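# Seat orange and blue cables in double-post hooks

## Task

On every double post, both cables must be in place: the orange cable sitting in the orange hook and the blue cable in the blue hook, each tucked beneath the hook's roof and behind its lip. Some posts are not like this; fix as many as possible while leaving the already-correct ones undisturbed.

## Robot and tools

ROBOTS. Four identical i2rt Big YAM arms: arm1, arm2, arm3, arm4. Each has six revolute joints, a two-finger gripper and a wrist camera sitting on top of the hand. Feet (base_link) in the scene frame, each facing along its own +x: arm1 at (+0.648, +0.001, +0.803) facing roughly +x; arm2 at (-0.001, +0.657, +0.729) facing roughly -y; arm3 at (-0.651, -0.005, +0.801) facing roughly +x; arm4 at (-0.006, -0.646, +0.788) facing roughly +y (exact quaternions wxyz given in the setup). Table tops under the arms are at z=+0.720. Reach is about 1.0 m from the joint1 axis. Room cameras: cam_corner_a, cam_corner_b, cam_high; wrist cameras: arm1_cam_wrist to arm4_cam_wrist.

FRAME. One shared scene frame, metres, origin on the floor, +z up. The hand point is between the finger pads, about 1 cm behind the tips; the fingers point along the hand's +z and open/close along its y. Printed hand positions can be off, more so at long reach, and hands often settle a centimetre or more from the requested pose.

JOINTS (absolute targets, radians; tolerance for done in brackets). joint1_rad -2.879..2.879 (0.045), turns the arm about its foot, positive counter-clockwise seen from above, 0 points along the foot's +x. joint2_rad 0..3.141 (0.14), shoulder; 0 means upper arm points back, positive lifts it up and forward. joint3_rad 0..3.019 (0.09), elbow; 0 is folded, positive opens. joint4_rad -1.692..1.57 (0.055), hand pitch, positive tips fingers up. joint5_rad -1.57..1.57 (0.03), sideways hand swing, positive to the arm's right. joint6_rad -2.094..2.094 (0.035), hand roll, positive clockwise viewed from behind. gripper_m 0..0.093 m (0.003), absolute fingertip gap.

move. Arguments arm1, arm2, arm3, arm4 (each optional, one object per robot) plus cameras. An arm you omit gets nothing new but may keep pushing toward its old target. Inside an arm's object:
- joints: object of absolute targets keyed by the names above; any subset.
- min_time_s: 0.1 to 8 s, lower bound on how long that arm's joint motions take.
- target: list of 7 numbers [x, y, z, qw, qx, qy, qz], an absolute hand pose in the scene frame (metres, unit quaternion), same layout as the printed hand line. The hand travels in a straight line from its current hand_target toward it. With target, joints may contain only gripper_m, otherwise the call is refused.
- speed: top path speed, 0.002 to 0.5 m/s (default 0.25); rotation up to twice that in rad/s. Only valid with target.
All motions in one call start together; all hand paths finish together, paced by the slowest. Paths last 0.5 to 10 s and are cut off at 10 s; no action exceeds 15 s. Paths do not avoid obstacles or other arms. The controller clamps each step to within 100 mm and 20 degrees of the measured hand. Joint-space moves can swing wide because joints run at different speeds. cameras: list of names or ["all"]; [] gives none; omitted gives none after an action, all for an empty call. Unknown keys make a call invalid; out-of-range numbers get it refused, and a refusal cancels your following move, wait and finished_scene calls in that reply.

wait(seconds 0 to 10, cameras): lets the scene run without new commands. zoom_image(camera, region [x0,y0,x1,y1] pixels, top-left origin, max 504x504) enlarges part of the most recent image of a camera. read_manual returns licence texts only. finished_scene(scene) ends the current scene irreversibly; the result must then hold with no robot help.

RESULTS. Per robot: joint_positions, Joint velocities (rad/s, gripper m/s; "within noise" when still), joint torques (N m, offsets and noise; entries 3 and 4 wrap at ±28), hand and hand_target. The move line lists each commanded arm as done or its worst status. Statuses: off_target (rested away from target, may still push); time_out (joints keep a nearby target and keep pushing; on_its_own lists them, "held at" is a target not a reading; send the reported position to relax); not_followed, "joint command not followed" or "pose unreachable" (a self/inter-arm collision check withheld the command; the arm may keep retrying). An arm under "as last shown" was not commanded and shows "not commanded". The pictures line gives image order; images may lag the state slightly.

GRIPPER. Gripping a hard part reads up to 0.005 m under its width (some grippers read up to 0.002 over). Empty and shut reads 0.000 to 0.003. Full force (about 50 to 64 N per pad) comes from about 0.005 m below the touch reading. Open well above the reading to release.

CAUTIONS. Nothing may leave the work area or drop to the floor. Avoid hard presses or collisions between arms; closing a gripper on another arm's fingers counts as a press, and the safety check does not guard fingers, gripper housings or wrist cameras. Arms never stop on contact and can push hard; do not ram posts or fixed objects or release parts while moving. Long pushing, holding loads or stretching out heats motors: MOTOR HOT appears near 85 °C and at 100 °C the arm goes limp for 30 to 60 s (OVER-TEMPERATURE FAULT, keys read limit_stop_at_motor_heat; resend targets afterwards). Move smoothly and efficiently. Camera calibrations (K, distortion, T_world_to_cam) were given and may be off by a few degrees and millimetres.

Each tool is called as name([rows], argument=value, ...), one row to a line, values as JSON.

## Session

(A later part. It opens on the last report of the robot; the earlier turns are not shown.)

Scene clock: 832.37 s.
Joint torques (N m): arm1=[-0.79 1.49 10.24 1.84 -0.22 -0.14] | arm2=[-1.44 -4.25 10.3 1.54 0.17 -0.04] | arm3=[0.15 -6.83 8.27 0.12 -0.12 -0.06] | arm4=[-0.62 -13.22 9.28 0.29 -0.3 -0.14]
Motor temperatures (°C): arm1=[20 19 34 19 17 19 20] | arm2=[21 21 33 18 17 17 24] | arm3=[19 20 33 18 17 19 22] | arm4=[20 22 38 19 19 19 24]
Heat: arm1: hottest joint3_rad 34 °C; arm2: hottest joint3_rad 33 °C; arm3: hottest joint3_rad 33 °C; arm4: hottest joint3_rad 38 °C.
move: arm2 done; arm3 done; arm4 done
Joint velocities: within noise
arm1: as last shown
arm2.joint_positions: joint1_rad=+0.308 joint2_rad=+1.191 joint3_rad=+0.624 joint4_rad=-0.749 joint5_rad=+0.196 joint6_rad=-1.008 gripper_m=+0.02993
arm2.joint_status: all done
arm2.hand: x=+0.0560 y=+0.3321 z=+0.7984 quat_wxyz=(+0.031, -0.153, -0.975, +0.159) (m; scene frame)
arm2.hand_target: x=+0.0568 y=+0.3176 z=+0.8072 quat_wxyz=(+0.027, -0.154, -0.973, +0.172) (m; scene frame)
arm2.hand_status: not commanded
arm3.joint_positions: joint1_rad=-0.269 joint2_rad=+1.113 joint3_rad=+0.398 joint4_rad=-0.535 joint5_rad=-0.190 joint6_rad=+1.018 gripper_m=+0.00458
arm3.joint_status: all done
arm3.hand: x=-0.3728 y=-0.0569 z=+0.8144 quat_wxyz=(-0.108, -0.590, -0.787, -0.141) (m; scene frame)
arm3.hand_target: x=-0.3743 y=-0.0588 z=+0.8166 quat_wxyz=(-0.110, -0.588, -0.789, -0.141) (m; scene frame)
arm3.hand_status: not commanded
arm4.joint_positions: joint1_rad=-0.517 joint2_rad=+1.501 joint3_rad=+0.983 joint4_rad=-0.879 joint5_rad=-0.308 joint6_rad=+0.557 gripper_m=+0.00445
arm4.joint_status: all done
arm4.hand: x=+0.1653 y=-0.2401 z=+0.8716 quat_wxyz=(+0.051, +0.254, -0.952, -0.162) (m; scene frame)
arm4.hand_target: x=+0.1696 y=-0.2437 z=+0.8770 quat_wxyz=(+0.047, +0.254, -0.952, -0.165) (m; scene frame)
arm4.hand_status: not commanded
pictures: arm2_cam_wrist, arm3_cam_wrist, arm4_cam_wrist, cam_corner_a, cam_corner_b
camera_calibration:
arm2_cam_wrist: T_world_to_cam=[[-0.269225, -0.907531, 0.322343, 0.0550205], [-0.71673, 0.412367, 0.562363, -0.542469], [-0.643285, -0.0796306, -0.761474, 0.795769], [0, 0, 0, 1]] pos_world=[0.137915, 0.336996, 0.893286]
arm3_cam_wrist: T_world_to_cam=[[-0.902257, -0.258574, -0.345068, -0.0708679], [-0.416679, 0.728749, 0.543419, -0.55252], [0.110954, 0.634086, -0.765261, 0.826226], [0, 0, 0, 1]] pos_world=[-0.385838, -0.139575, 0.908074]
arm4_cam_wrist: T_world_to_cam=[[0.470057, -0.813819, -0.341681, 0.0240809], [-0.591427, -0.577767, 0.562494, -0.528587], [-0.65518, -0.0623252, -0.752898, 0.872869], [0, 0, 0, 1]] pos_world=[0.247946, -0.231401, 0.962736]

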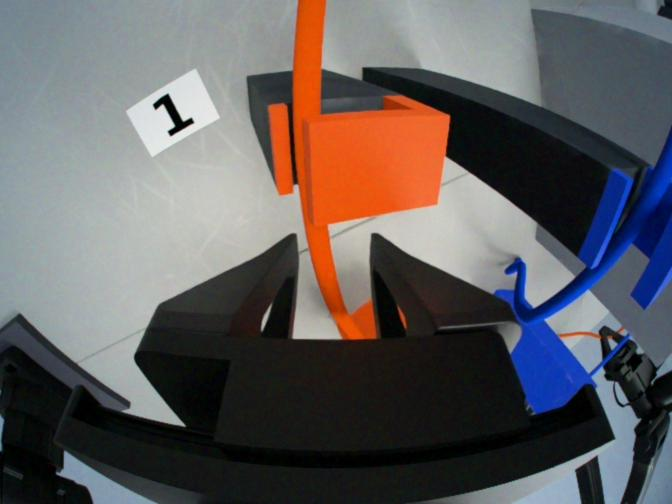

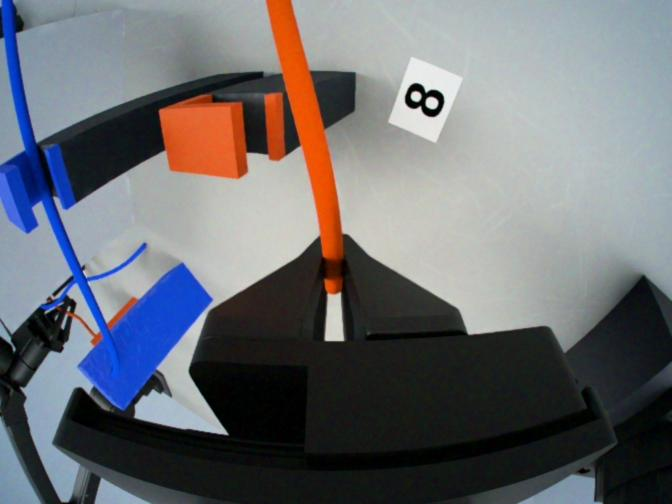

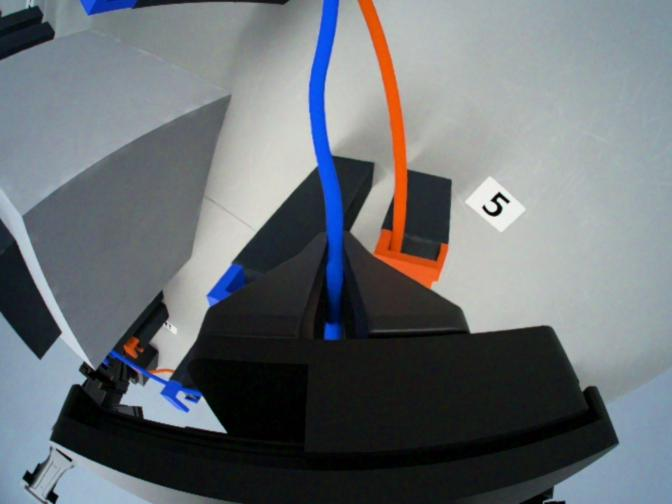

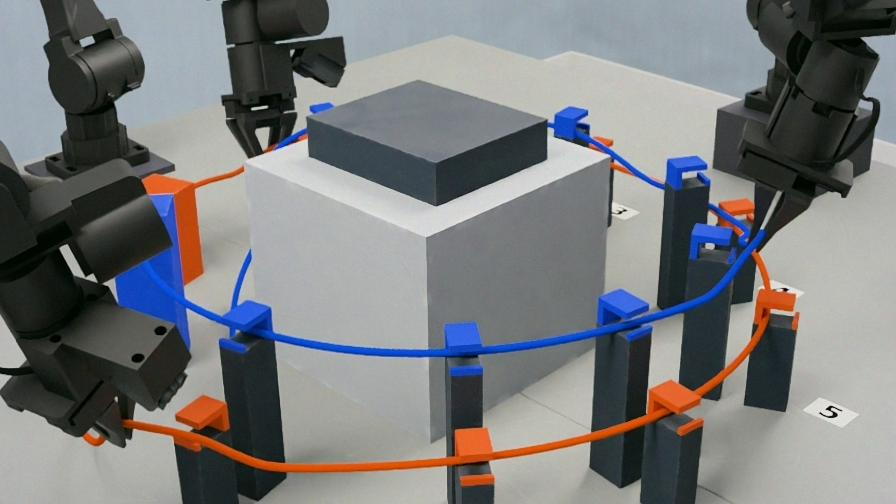

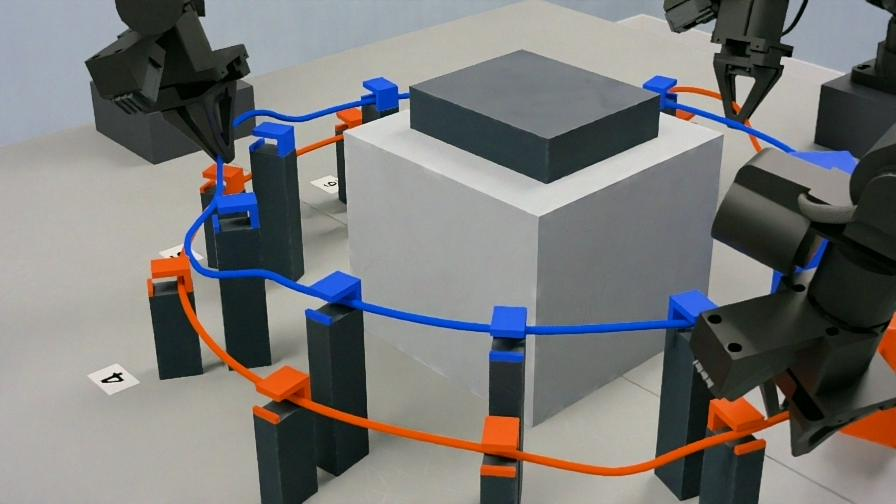

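move(arm3={"joints": {"joint1_rad": -0.232, "joint2_rad": 1.172, "joint3_rad": 0.398, "joint4_rad": -0.38}, "min_time_s": 1.5}, arm4={"joints": {"joint2_rad": 1.463, "joint3_rad": 0.983}, "min_time_s": 0.8}, cameras=["arm2_cam_wrist", "arm3_cam_wrist", "arm4_cam_wrist", "cam_corner_a", "cam_corner_b"])

zoom_image(camera="cam_corner_a", region=[660, 180, 800, 300])

zoom_image(camera="cam_corner_a", region=[100, 370, 260, 470])

zoom_image(camera="arm3_cam_wrist", region=[100, 30, 380, 290])

zoom_image(camera="arm4_cam_wrist", region=[100, 200, 380, 460])

Scene clock: 869.97 s.
Joint torques (N m): arm1=[-0.73 1.49 10.24 1.83 -0.23 -0.13] | arm2=[-1.2 -4.25 10.3 1.51 0.18 -0.03] | arm3=[1.79 -5.36 8.12 1.25 -0.11 -0.07] | arm4=[-0.62 -12.98 9.42 0.36 -0.31 -0.15]
Motor temperatures (°C): arm1=[20 19 34 19 17 19 20] | arm2=[21 21 34 18 17 17 23] | arm3=[19 20 32 18 17 19 22] | arm4=[20 22 36 19 19 19 24]
Heat: arm1: hottest joint3_rad 34 °C; arm2: hottest joint3_rad 34 °C; arm3: hottest joint3_rad 32 °C; arm4: hottest joint3_rad 36 °C.
move: arm3 done; arm4 done
Joint velocities: within noise
arm1, arm2: as last shown
arm3.joint_positions: joint1_rad=-0.242 joint2_rad=+1.156 joint3_rad=+0.398 joint4_rad=-0.393 joint5_rad=-0.191 joint6_rad=+1.018 gripper_m=+0.00457
arm3.joint_status: all done
arm3.hand: x=-0.3450 y=-0.0565 z=+0.8146 quat_wxyz=(-0.151, -0.571, -0.791, -0.160) (m; scene frame)
arm3.hand_target: x=-0.3434 y=-0.0533 z=+0.8114 quat_wxyz=(-0.150, -0.561, -0.798, -0.160) (m; scene frame)
arm3.hand_status: not commanded
arm4.joint_positions: joint1_rad=-0.517 joint2_rad=+1.478 joint3_rad=+0.983 joint4_rad=-0.879 joint5_rad=-0.308 joint6_rad=+0.557 gripper_m=+0.00445
arm4.joint_status: all done
arm4.hand: x=+0.1657 y=-0.2393 z=+0.8811 quat_wxyz=(+0.043, +0.255, -0.951, -0.170) (m; scene frame)
arm4.hand_target: x=+0.1700 y=-0.2430 z=+0.8868 quat_wxyz=(+0.039, +0.256, -0.950, -0.173) (m; scene frame)
arm4.hand_status: not commanded
pictures: arm2_cam_wrist, arm3_cam_wrist, arm4_cam_wrist, cam_corner_a, cam_corner_b
camera_calibration:
arm2_cam_wrist: T_world_to_cam=[[-0.269225, -0.907531, 0.322343, 0.0550205], [-0.71673, 0.412367, 0.562363, -0.542469], [-0.643285, -0.0796306, -0.761474, 0.795769], [0, 0, 0, 1]] pos_world=[0.137915, 0.336996, 0.893286]
arm3_cam_wrist: T_world_to_cam=[[-0.858511, -0.293124, -0.420758, 0.0290651], [-0.485153, 0.730048, 0.481308, -0.514298], [0.166091, 0.61734, -0.768964, 0.844057], [0, 0, 0, 1]] pos_world=[-0.364751, -0.137088, 0.908814]
arm4_cam_wrist: T_world_to_cam=[[0.474162, -0.80684, -0.352391, 0.0382524], [-0.59766, -0.588867, 0.544094, -0.518627], [-0.646508, -0.0473789, -0.761435, 0.889955], [0, 0, 0, 1]] pos_world=[0.247262, -0.232374, 0.973304]

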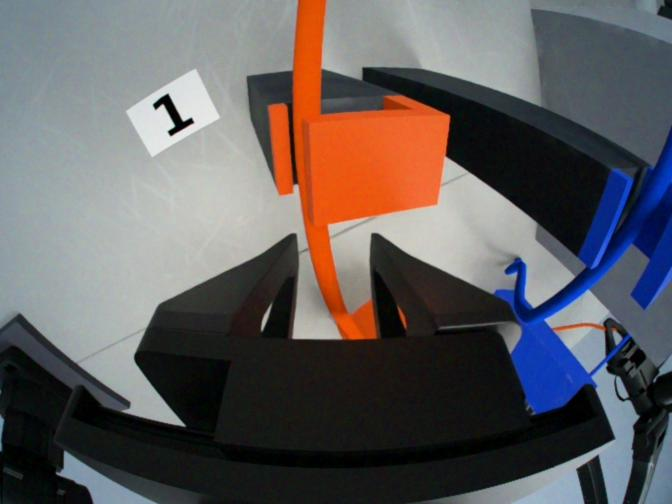

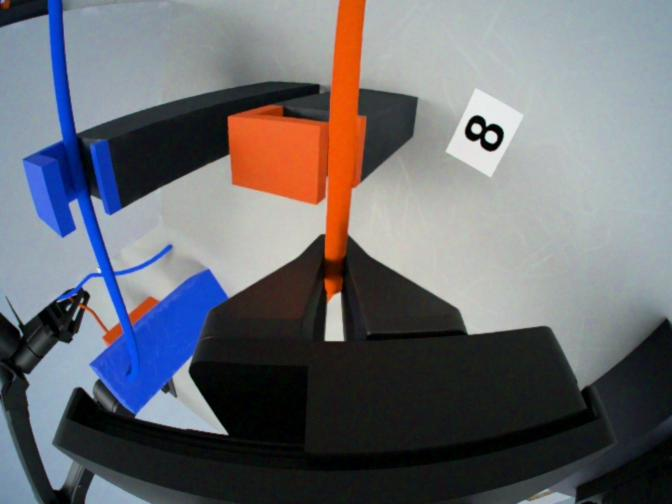

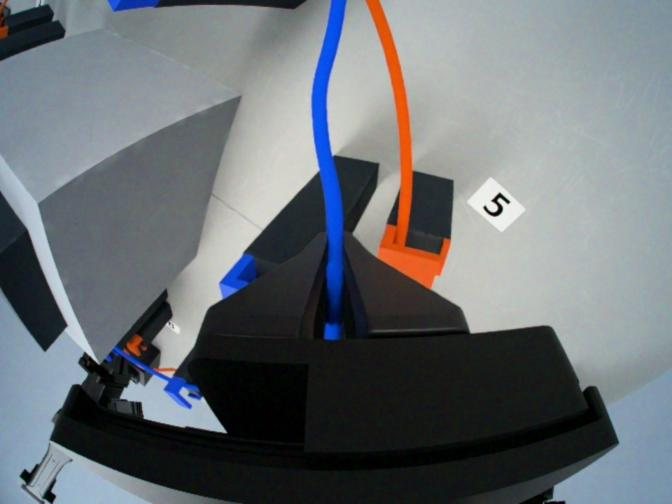

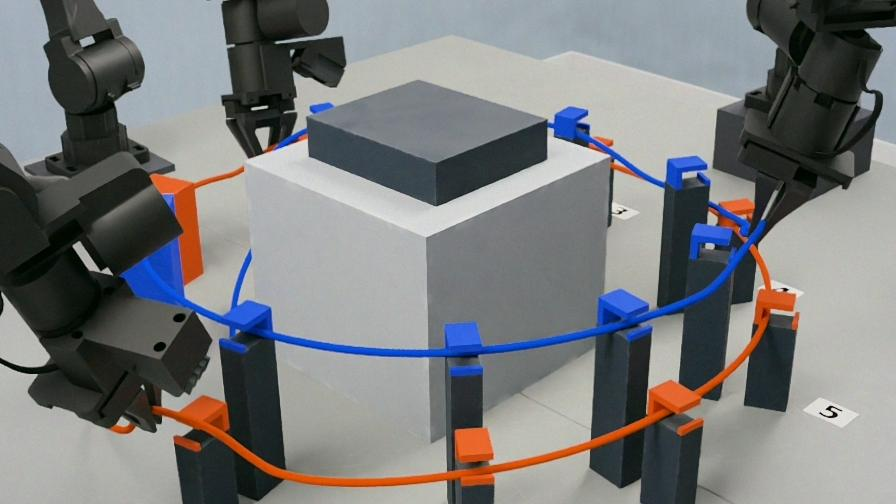

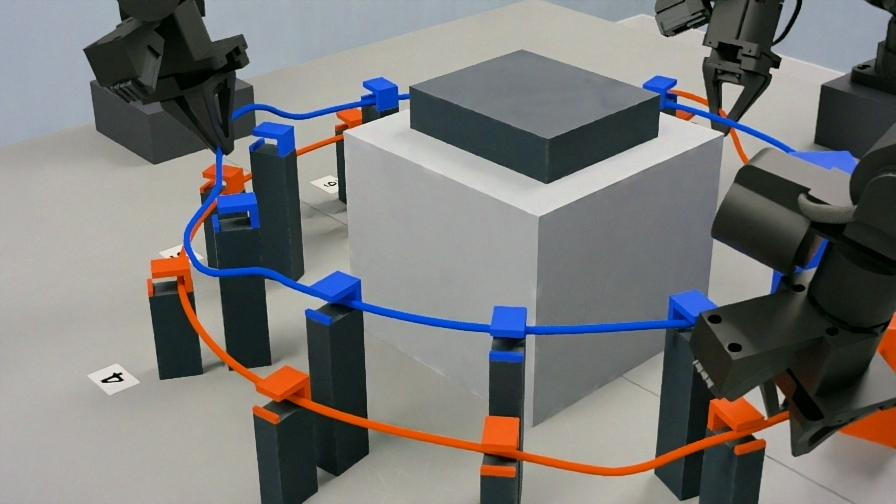

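Scaled by 3.600 from the camera's 896x504 image, which has a finer 1280x720 frame.

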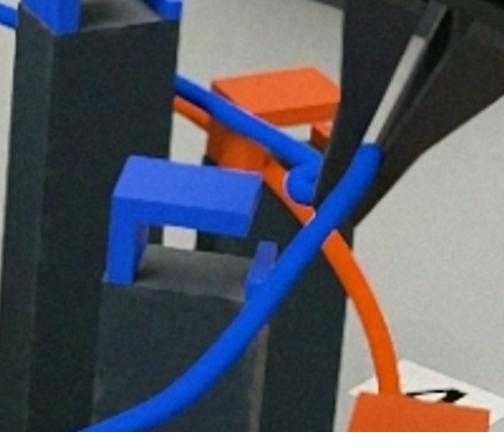

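Scaled by 3.150 from the camera's 896x504 image, which has a finer 1280x720 frame.

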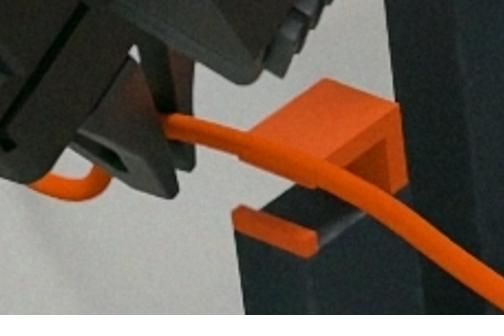

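Scaled by 1.800 from the camera's 672x504 image, which has a finer 960x720 frame.

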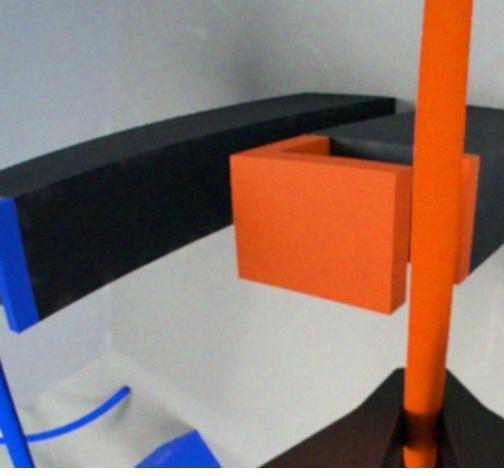

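Scaled by 1.800 from the camera's 672x504 image, which has a finer 960x720 frame.

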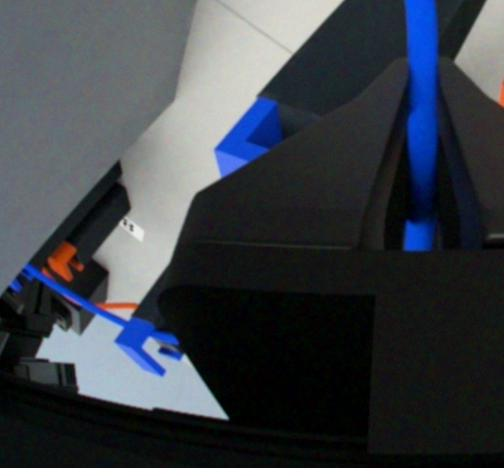

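move(arm3={"joints": {"joint1_rad": -0.232, "joint2_rad": 1.207, "joint3_rad": 0.398, "joint4_rad": -0.362}, "min_time_s": 1.0}, arm4={"joints": {"joint1_rad": -0.457, "joint2_rad": 1.459, "joint3_rad": 0.983, "joint4_rad": -0.77}, "min_time_s": 1.5}, cameras=["arm3_cam_wrist", "arm4_cam_wrist", "cam_corner_a", "cam_corner_b"])

zoom_image(camera="cam_corner_a", region=[660, 180, 800, 300])

zoom_image(camera="cam_corner_a", region=[100, 370, 260, 470])

zoom_image(camera="arm3_cam_wrist", region=[100, 30, 380, 290])

zoom_image(camera="cam_corner_b", region=[170, 80, 330, 230])

Scene clock: 896.20 s.
Joint torques (N m): arm1=[-0.79 1.49 10.24 1.84 -0.22 -0.13] | arm2=[-1.49 -4.13 10.3 1.46 0.18 -0.03] | arm3=[1.73 -5.6 7.84 1.21 -0.11 -0.07] | arm4=[1.49 -13.1 9.59 1.22 -0.27 -0.14]
Motor temperatures (°C): arm1=[20 19 34 19 17 19 20] | arm2=[21 21 34 18 17 17 23] | arm3=[19 20 32 18 17 19 22] | arm4=[19 22 35 19 19 19 24]
Heat: arm1: hottest joint3_rad 34 °C; arm2: hottest joint3_rad 34 °C; arm3: hottest joint3_rad 32 °C; arm4: hottest joint3_rad 35 °C.
move: arm3 done; arm4 done
Joint velocities: within noise
arm1, arm2: as last shown
arm3.joint_positions: joint1_rad=-0.242 joint2_rad=+1.191 joint3_rad=+0.398 joint4_rad=-0.376 joint5_rad=-0.191 joint6_rad=+1.018 gripper_m=+0.00457
arm3.joint_status: all done
arm3.hand: x=-0.3451 y=-0.0564 z=+0.8064 quat_wxyz=(-0.144, -0.572, -0.792, -0.157) (m; scene frame)
arm3.hand_target: x=-0.3437 y=-0.0533 z=+0.8031 quat_wxyz=(-0.142, -0.562, -0.799, -0.157) (m; scene frame)
arm3.hand_status: not commanded
arm4.joint_positions: joint1_rad=-0.470 joint2_rad=+1.475 joint3_rad=+0.983 joint4_rad=-0.783 joint5_rad=-0.309 joint6_rad=+0.557 gripper_m=+0.00445
arm4.joint_status: all done
arm4.hand: x=+0.1569 y=-0.2117 z=+0.8877 quat_wxyz=(+0.014, +0.283, -0.937, -0.204) (m; scene frame)
arm4.hand_target: x=+0.1523 y=-0.2065 z=+0.8955 quat_wxyz=(+0.004, +0.297, -0.930, -0.215) (m; scene frame)
arm4.hand_status: not commanded
pictures: arm3_cam_wrist, arm4_cam_wrist, cam_corner_a, cam_corner_b
camera_calibration:
arm3_cam_wrist: T_world_to_cam=[[-0.865242, -0.291223, -0.4081, 0.0130783], [-0.477227, 0.727884, 0.49238, -0.516726], [0.153657, 0.620785, -0.768776, 0.833484], [0, 0, 0, 1]] pos_world=[-0.36335, -0.137489, 0.900525]
arm4_cam_wrist: T_world_to_cam=[[0.528138, -0.750386, -0.397481, 0.110492], [-0.591357, -0.660939, 0.462013, -0.454578], [-0.609399, -0.00895281, -0.792813, 0.920819], [0, 0, 0, 1]] pos_world=[0.233973, -0.209292, 0.983977]

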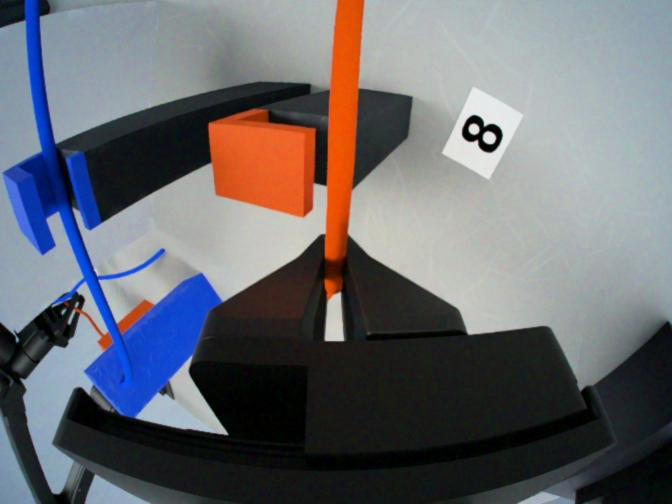

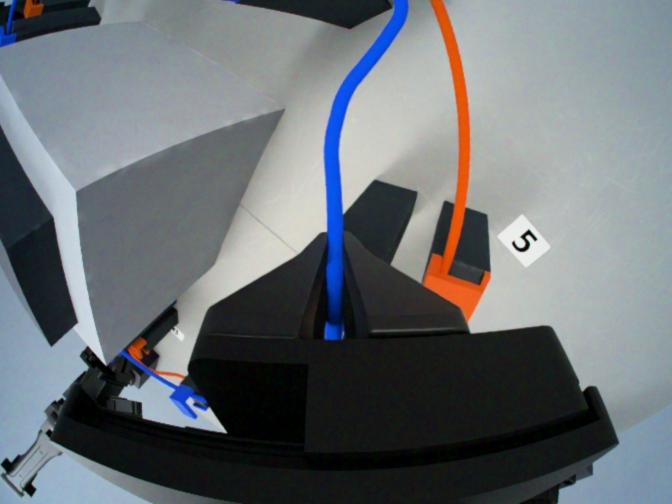

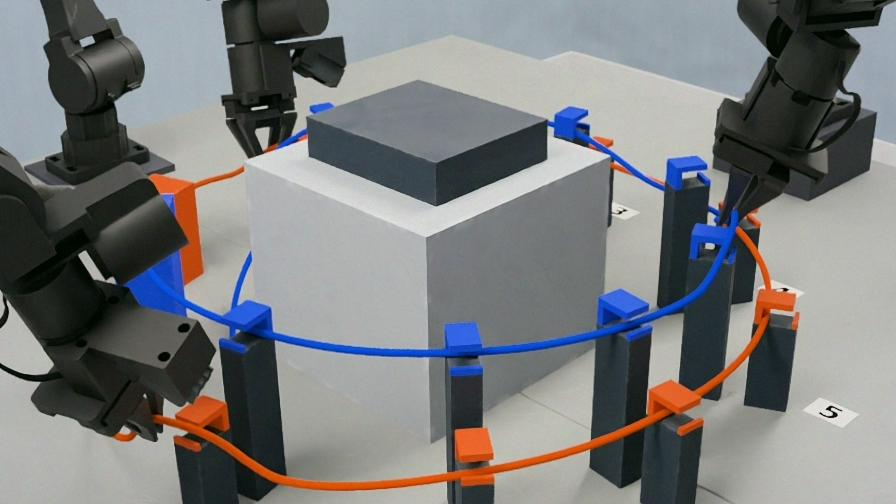

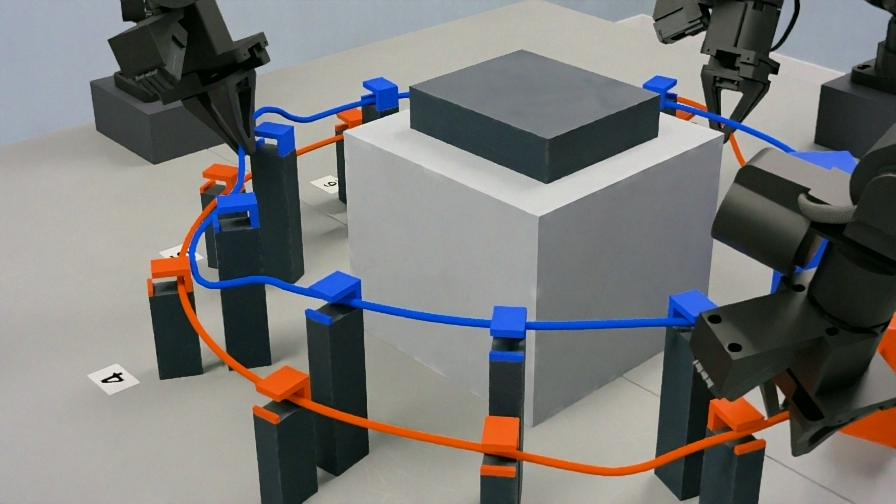

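Scaled by 3.600 from the camera's 896x504 image, which has a finer 1280x720 frame.

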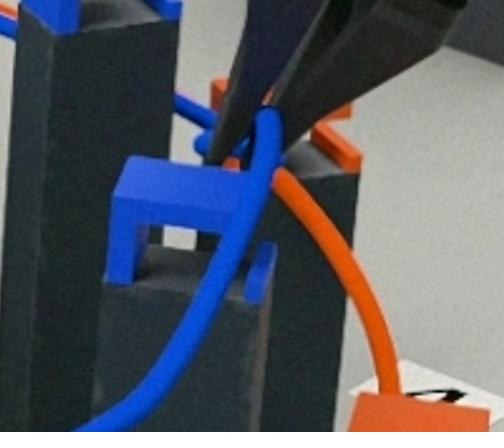

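Scaled by 3.150 from the camera's 896x504 image, which has a finer 1280x720 frame.

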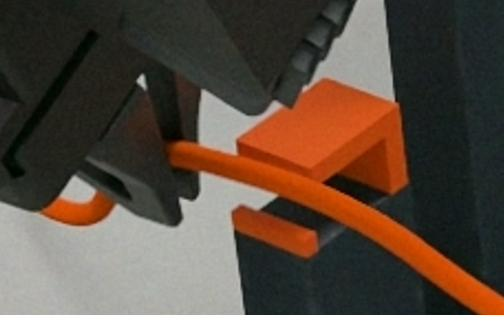

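Scaled by 1.800 from the camera's 672x504 image, which has a finer 960x720 frame.

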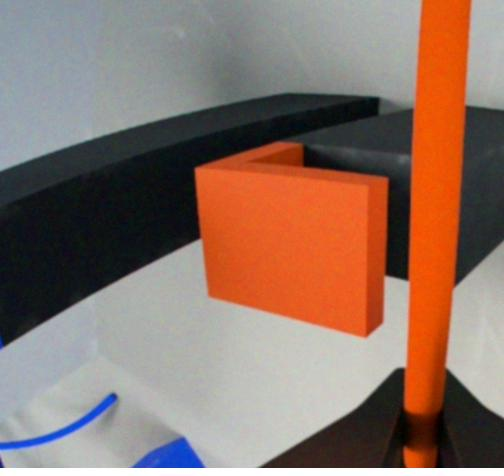

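Scaled by 3.150 from the camera's 896x504 image, which has a finer 1280x720 frame.

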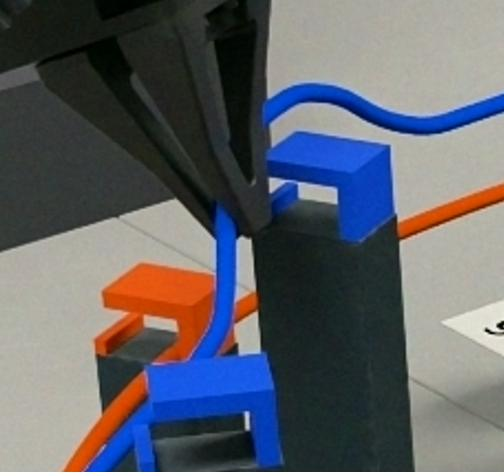

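move(arm3={"joints": {"joint1_rad": -0.150, "joint2_rad": 1.207, "joint3_rad": 0.398, "joint4_rad": -0.362}, "min_time_s": 1.2}, arm4={"joints": {"joint1_rad": -0.457, "joint2_rad": 1.522, "joint3_rad": 0.983, "joint4_rad": -0.77}, "min_time_s": 1.2}, cameras=["arm2_cam_wrist", "arm3_cam_wrist", "arm4_cam_wrist", "cam_corner_a", "cam_corner_b"])

zoom_image(camera="cam_corner_a", region=[660, 180, 800, 300])

zoom_image(camera="cam_corner_a", region=[100, 370, 260, 470])

zoom_image(camera="arm3_cam_wrist", region=[100, 30, 380, 290])

zoom_image(camera="cam_corner_b", region=[170, 80, 330, 230])

zoom_image(camera="arm2_cam_wrist", region=[240, 40, 480, 260])

Scene clock: 917.83 s.
Joint torques (N m): arm1=[-0.79 1.49 10.22 1.84 -0.22 -0.13] | arm2=[-1.61 -4.07 10.25 1.47 0.17 -0.04] | arm3=[1.79 -5.66 7.86 1.24 -0.11 -0.07] | arm4=[1.49 -10.64 9.35 1.29 -0.27 -0.15]
Motor temperatures (°C): arm1=[20 19 34 19 17 19 20] | arm2=[21 21 34 18 17 17 23] | arm3=[19 20 32 18 17 19 22] | arm4=[19 24 35 19 19 19 24]
Heat: arm1: hottest joint3_rad 34 °C; arm2: hottest joint3_rad 34 °C; arm3: hottest joint3_rad 32 °C; arm4: hottest joint3_rad 35 °C.
move: arm3 done; arm4 done
Joint velocities: within noise
arm1, arm2: as last shown
arm3.joint_positions: joint1_rad=-0.160 joint2_rad=+1.191 joint3_rad=+0.398 joint4_rad=-0.376 joint5_rad=-0.191 joint6_rad=+1.018 gripper_m=+0.00457
arm3.joint_status: all done
arm3.hand: x=-0.3420 y=-0.0313 z=+0.8065 quat_wxyz=(-0.137, -0.539, -0.815, -0.163) (m; scene frame)
arm3.hand_target: x=-0.3408 y=-0.0278 z=+0.8032 quat_wxyz=(-0.136, -0.529, -0.822, -0.164) (m; scene frame)
arm3.hand_status: not commanded
arm4.joint_positions: joint1_rad=-0.470 joint2_rad=+1.502 joint3_rad=+0.983 joint4_rad=-0.782 joint5_rad=-0.309 joint6_rad=+0.557 gripper_m=+0.00445
arm4.joint_status: all done
arm4.hand: x=+0.1566 y=-0.2124 z=+0.8761 quat_wxyz=(+0.022, +0.281, -0.939, -0.195) (m; scene frame)
arm4.hand_target: x=+0.1514 y=-0.2086 z=+0.8678 quat_wxyz=(+0.026, +0.294, -0.936, -0.193) (m; scene frame)
arm4.hand_status: not commanded
pictures: arm2_cam_wrist, arm3_cam_wrist, arm4_cam_wrist, cam_corner_a, cam_corner_b
camera_calibration:
arm2_cam_wrist: T_world_to_cam=[[-0.269225, -0.907531, 0.322343, 0.0550205], [-0.71673, 0.412367, 0.562363, -0.542469], [-0.643285, -0.0796306, -0.761474, 0.795769], [0, 0, 0, 1]] pos_world=[0.137915, 0.336996, 0.893286]
arm3_cam_wrist: T_world_to_cam=[[-0.838481, -0.360291, -0.408829, 0.0307542], [-0.535155, 0.685904, 0.493097, -0.55532], [0.102759, 0.632239, -0.767929, 0.799716], [0, 0, 0, 1]] pos_world=[-0.353574, -0.113634, 0.900525]
arm4_cam_wrist: T_world_to_cam=[[0.523396, -0.759543, -0.3862, 0.0944351], [-0.585911, -0.649892, 0.484096, -0.467775], [-0.61868, -0.0270946, -0.785176, 0.902334], [0, 0, 0, 1]] pos_world=[0.234755, -0.207827, 0.971409]

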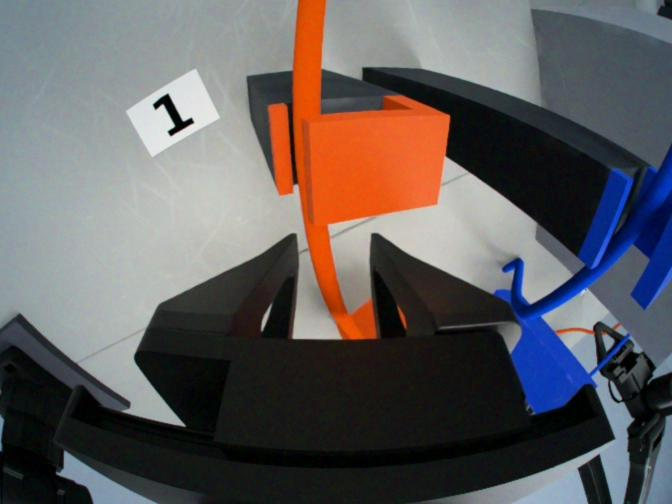

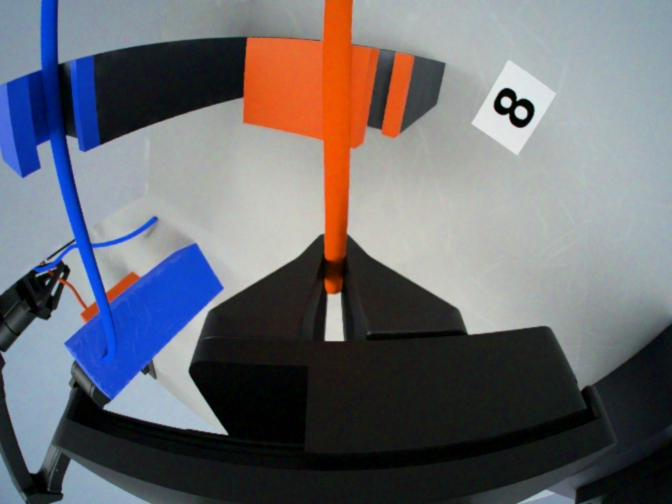

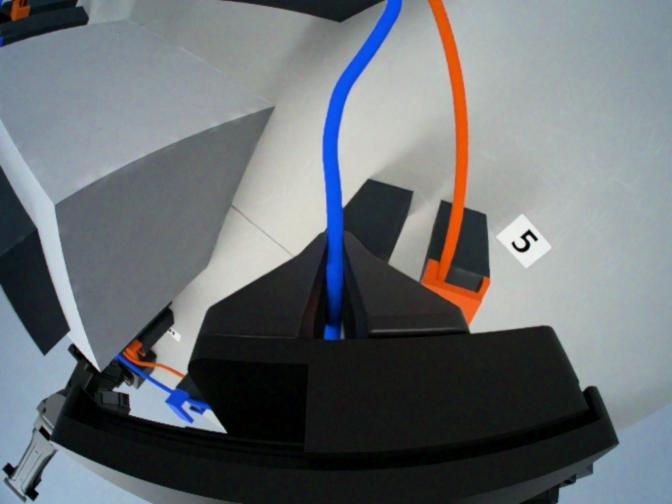

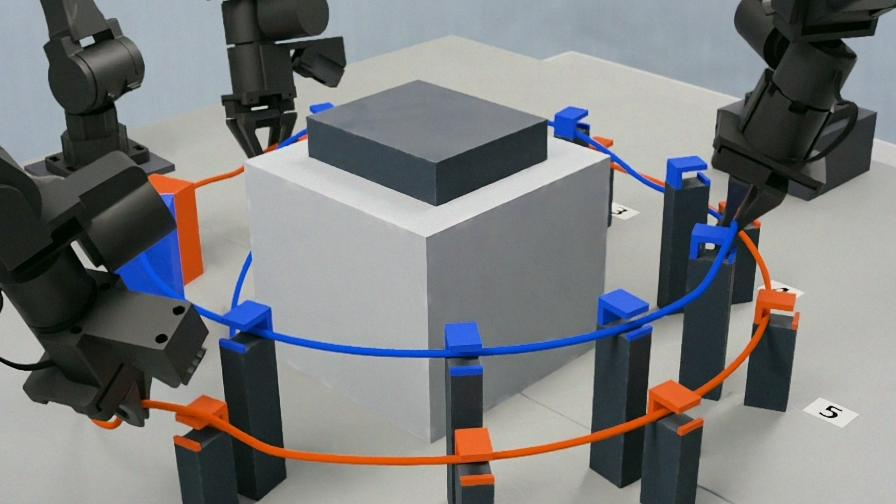

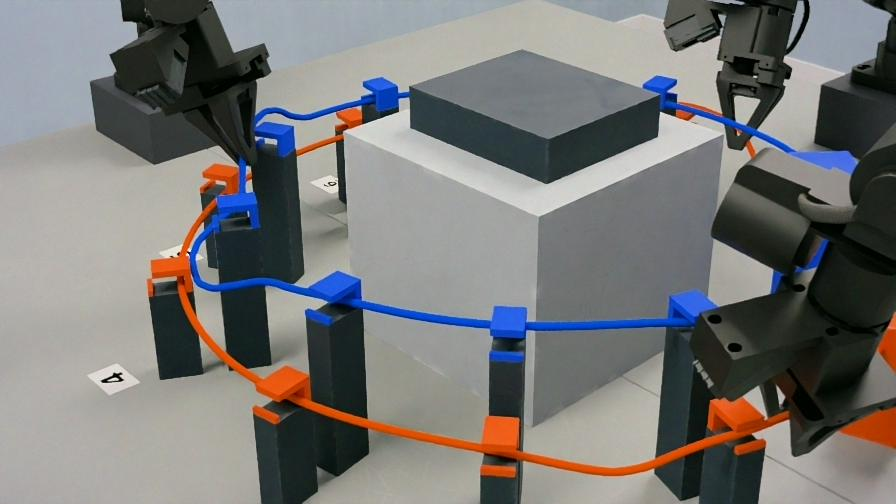

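Scaled by 3.600 from the camera's 896x504 image, which has a finer 1280x720 frame.

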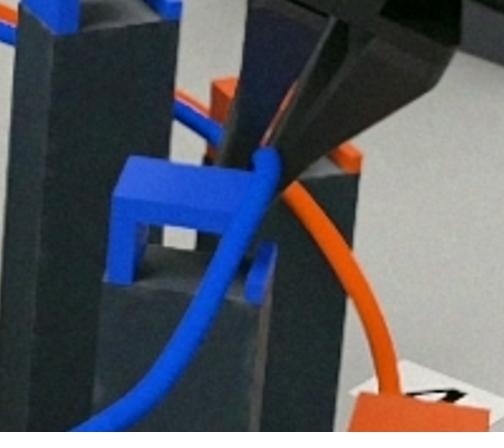

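Scaled by 3.150 from the camera's 896x504 image, which has a finer 1280x720 frame.

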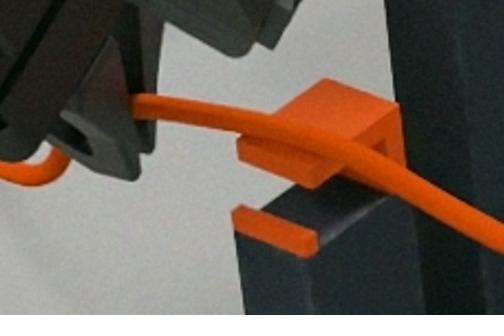

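Scaled by 1.800 from the camera's 672x504 image, which has a finer 960x720 frame.

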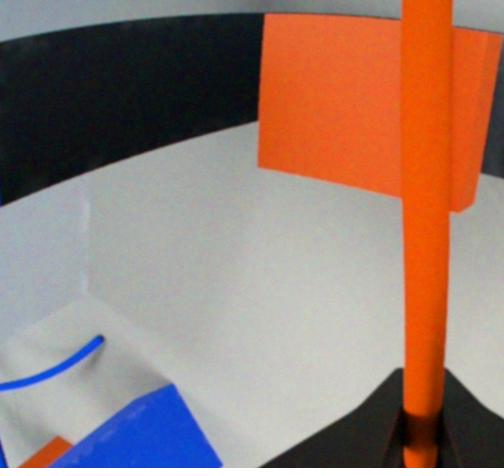

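Scaled by 3.150 from the camera's 896x504 image, which has a finer 1280x720 frame.

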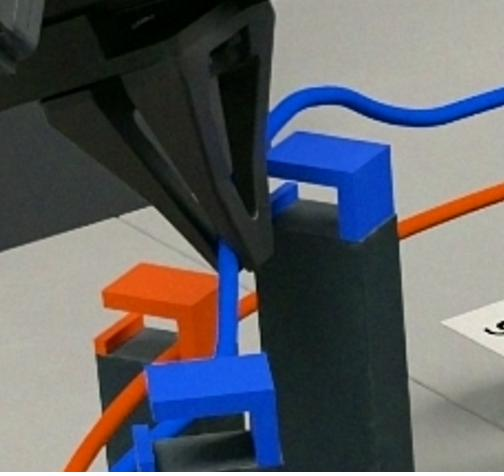

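Scaled by 2.100 from the camera's 672x504 image, which has a finer 960x720 frame.

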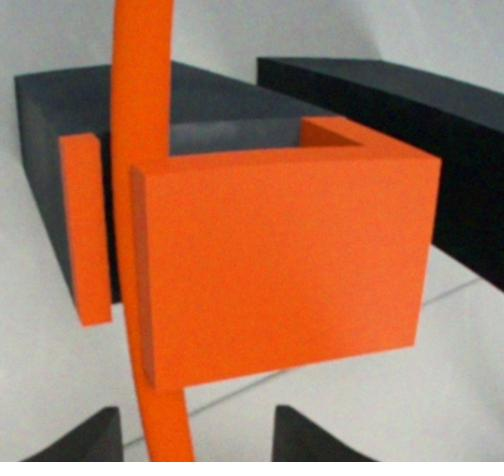

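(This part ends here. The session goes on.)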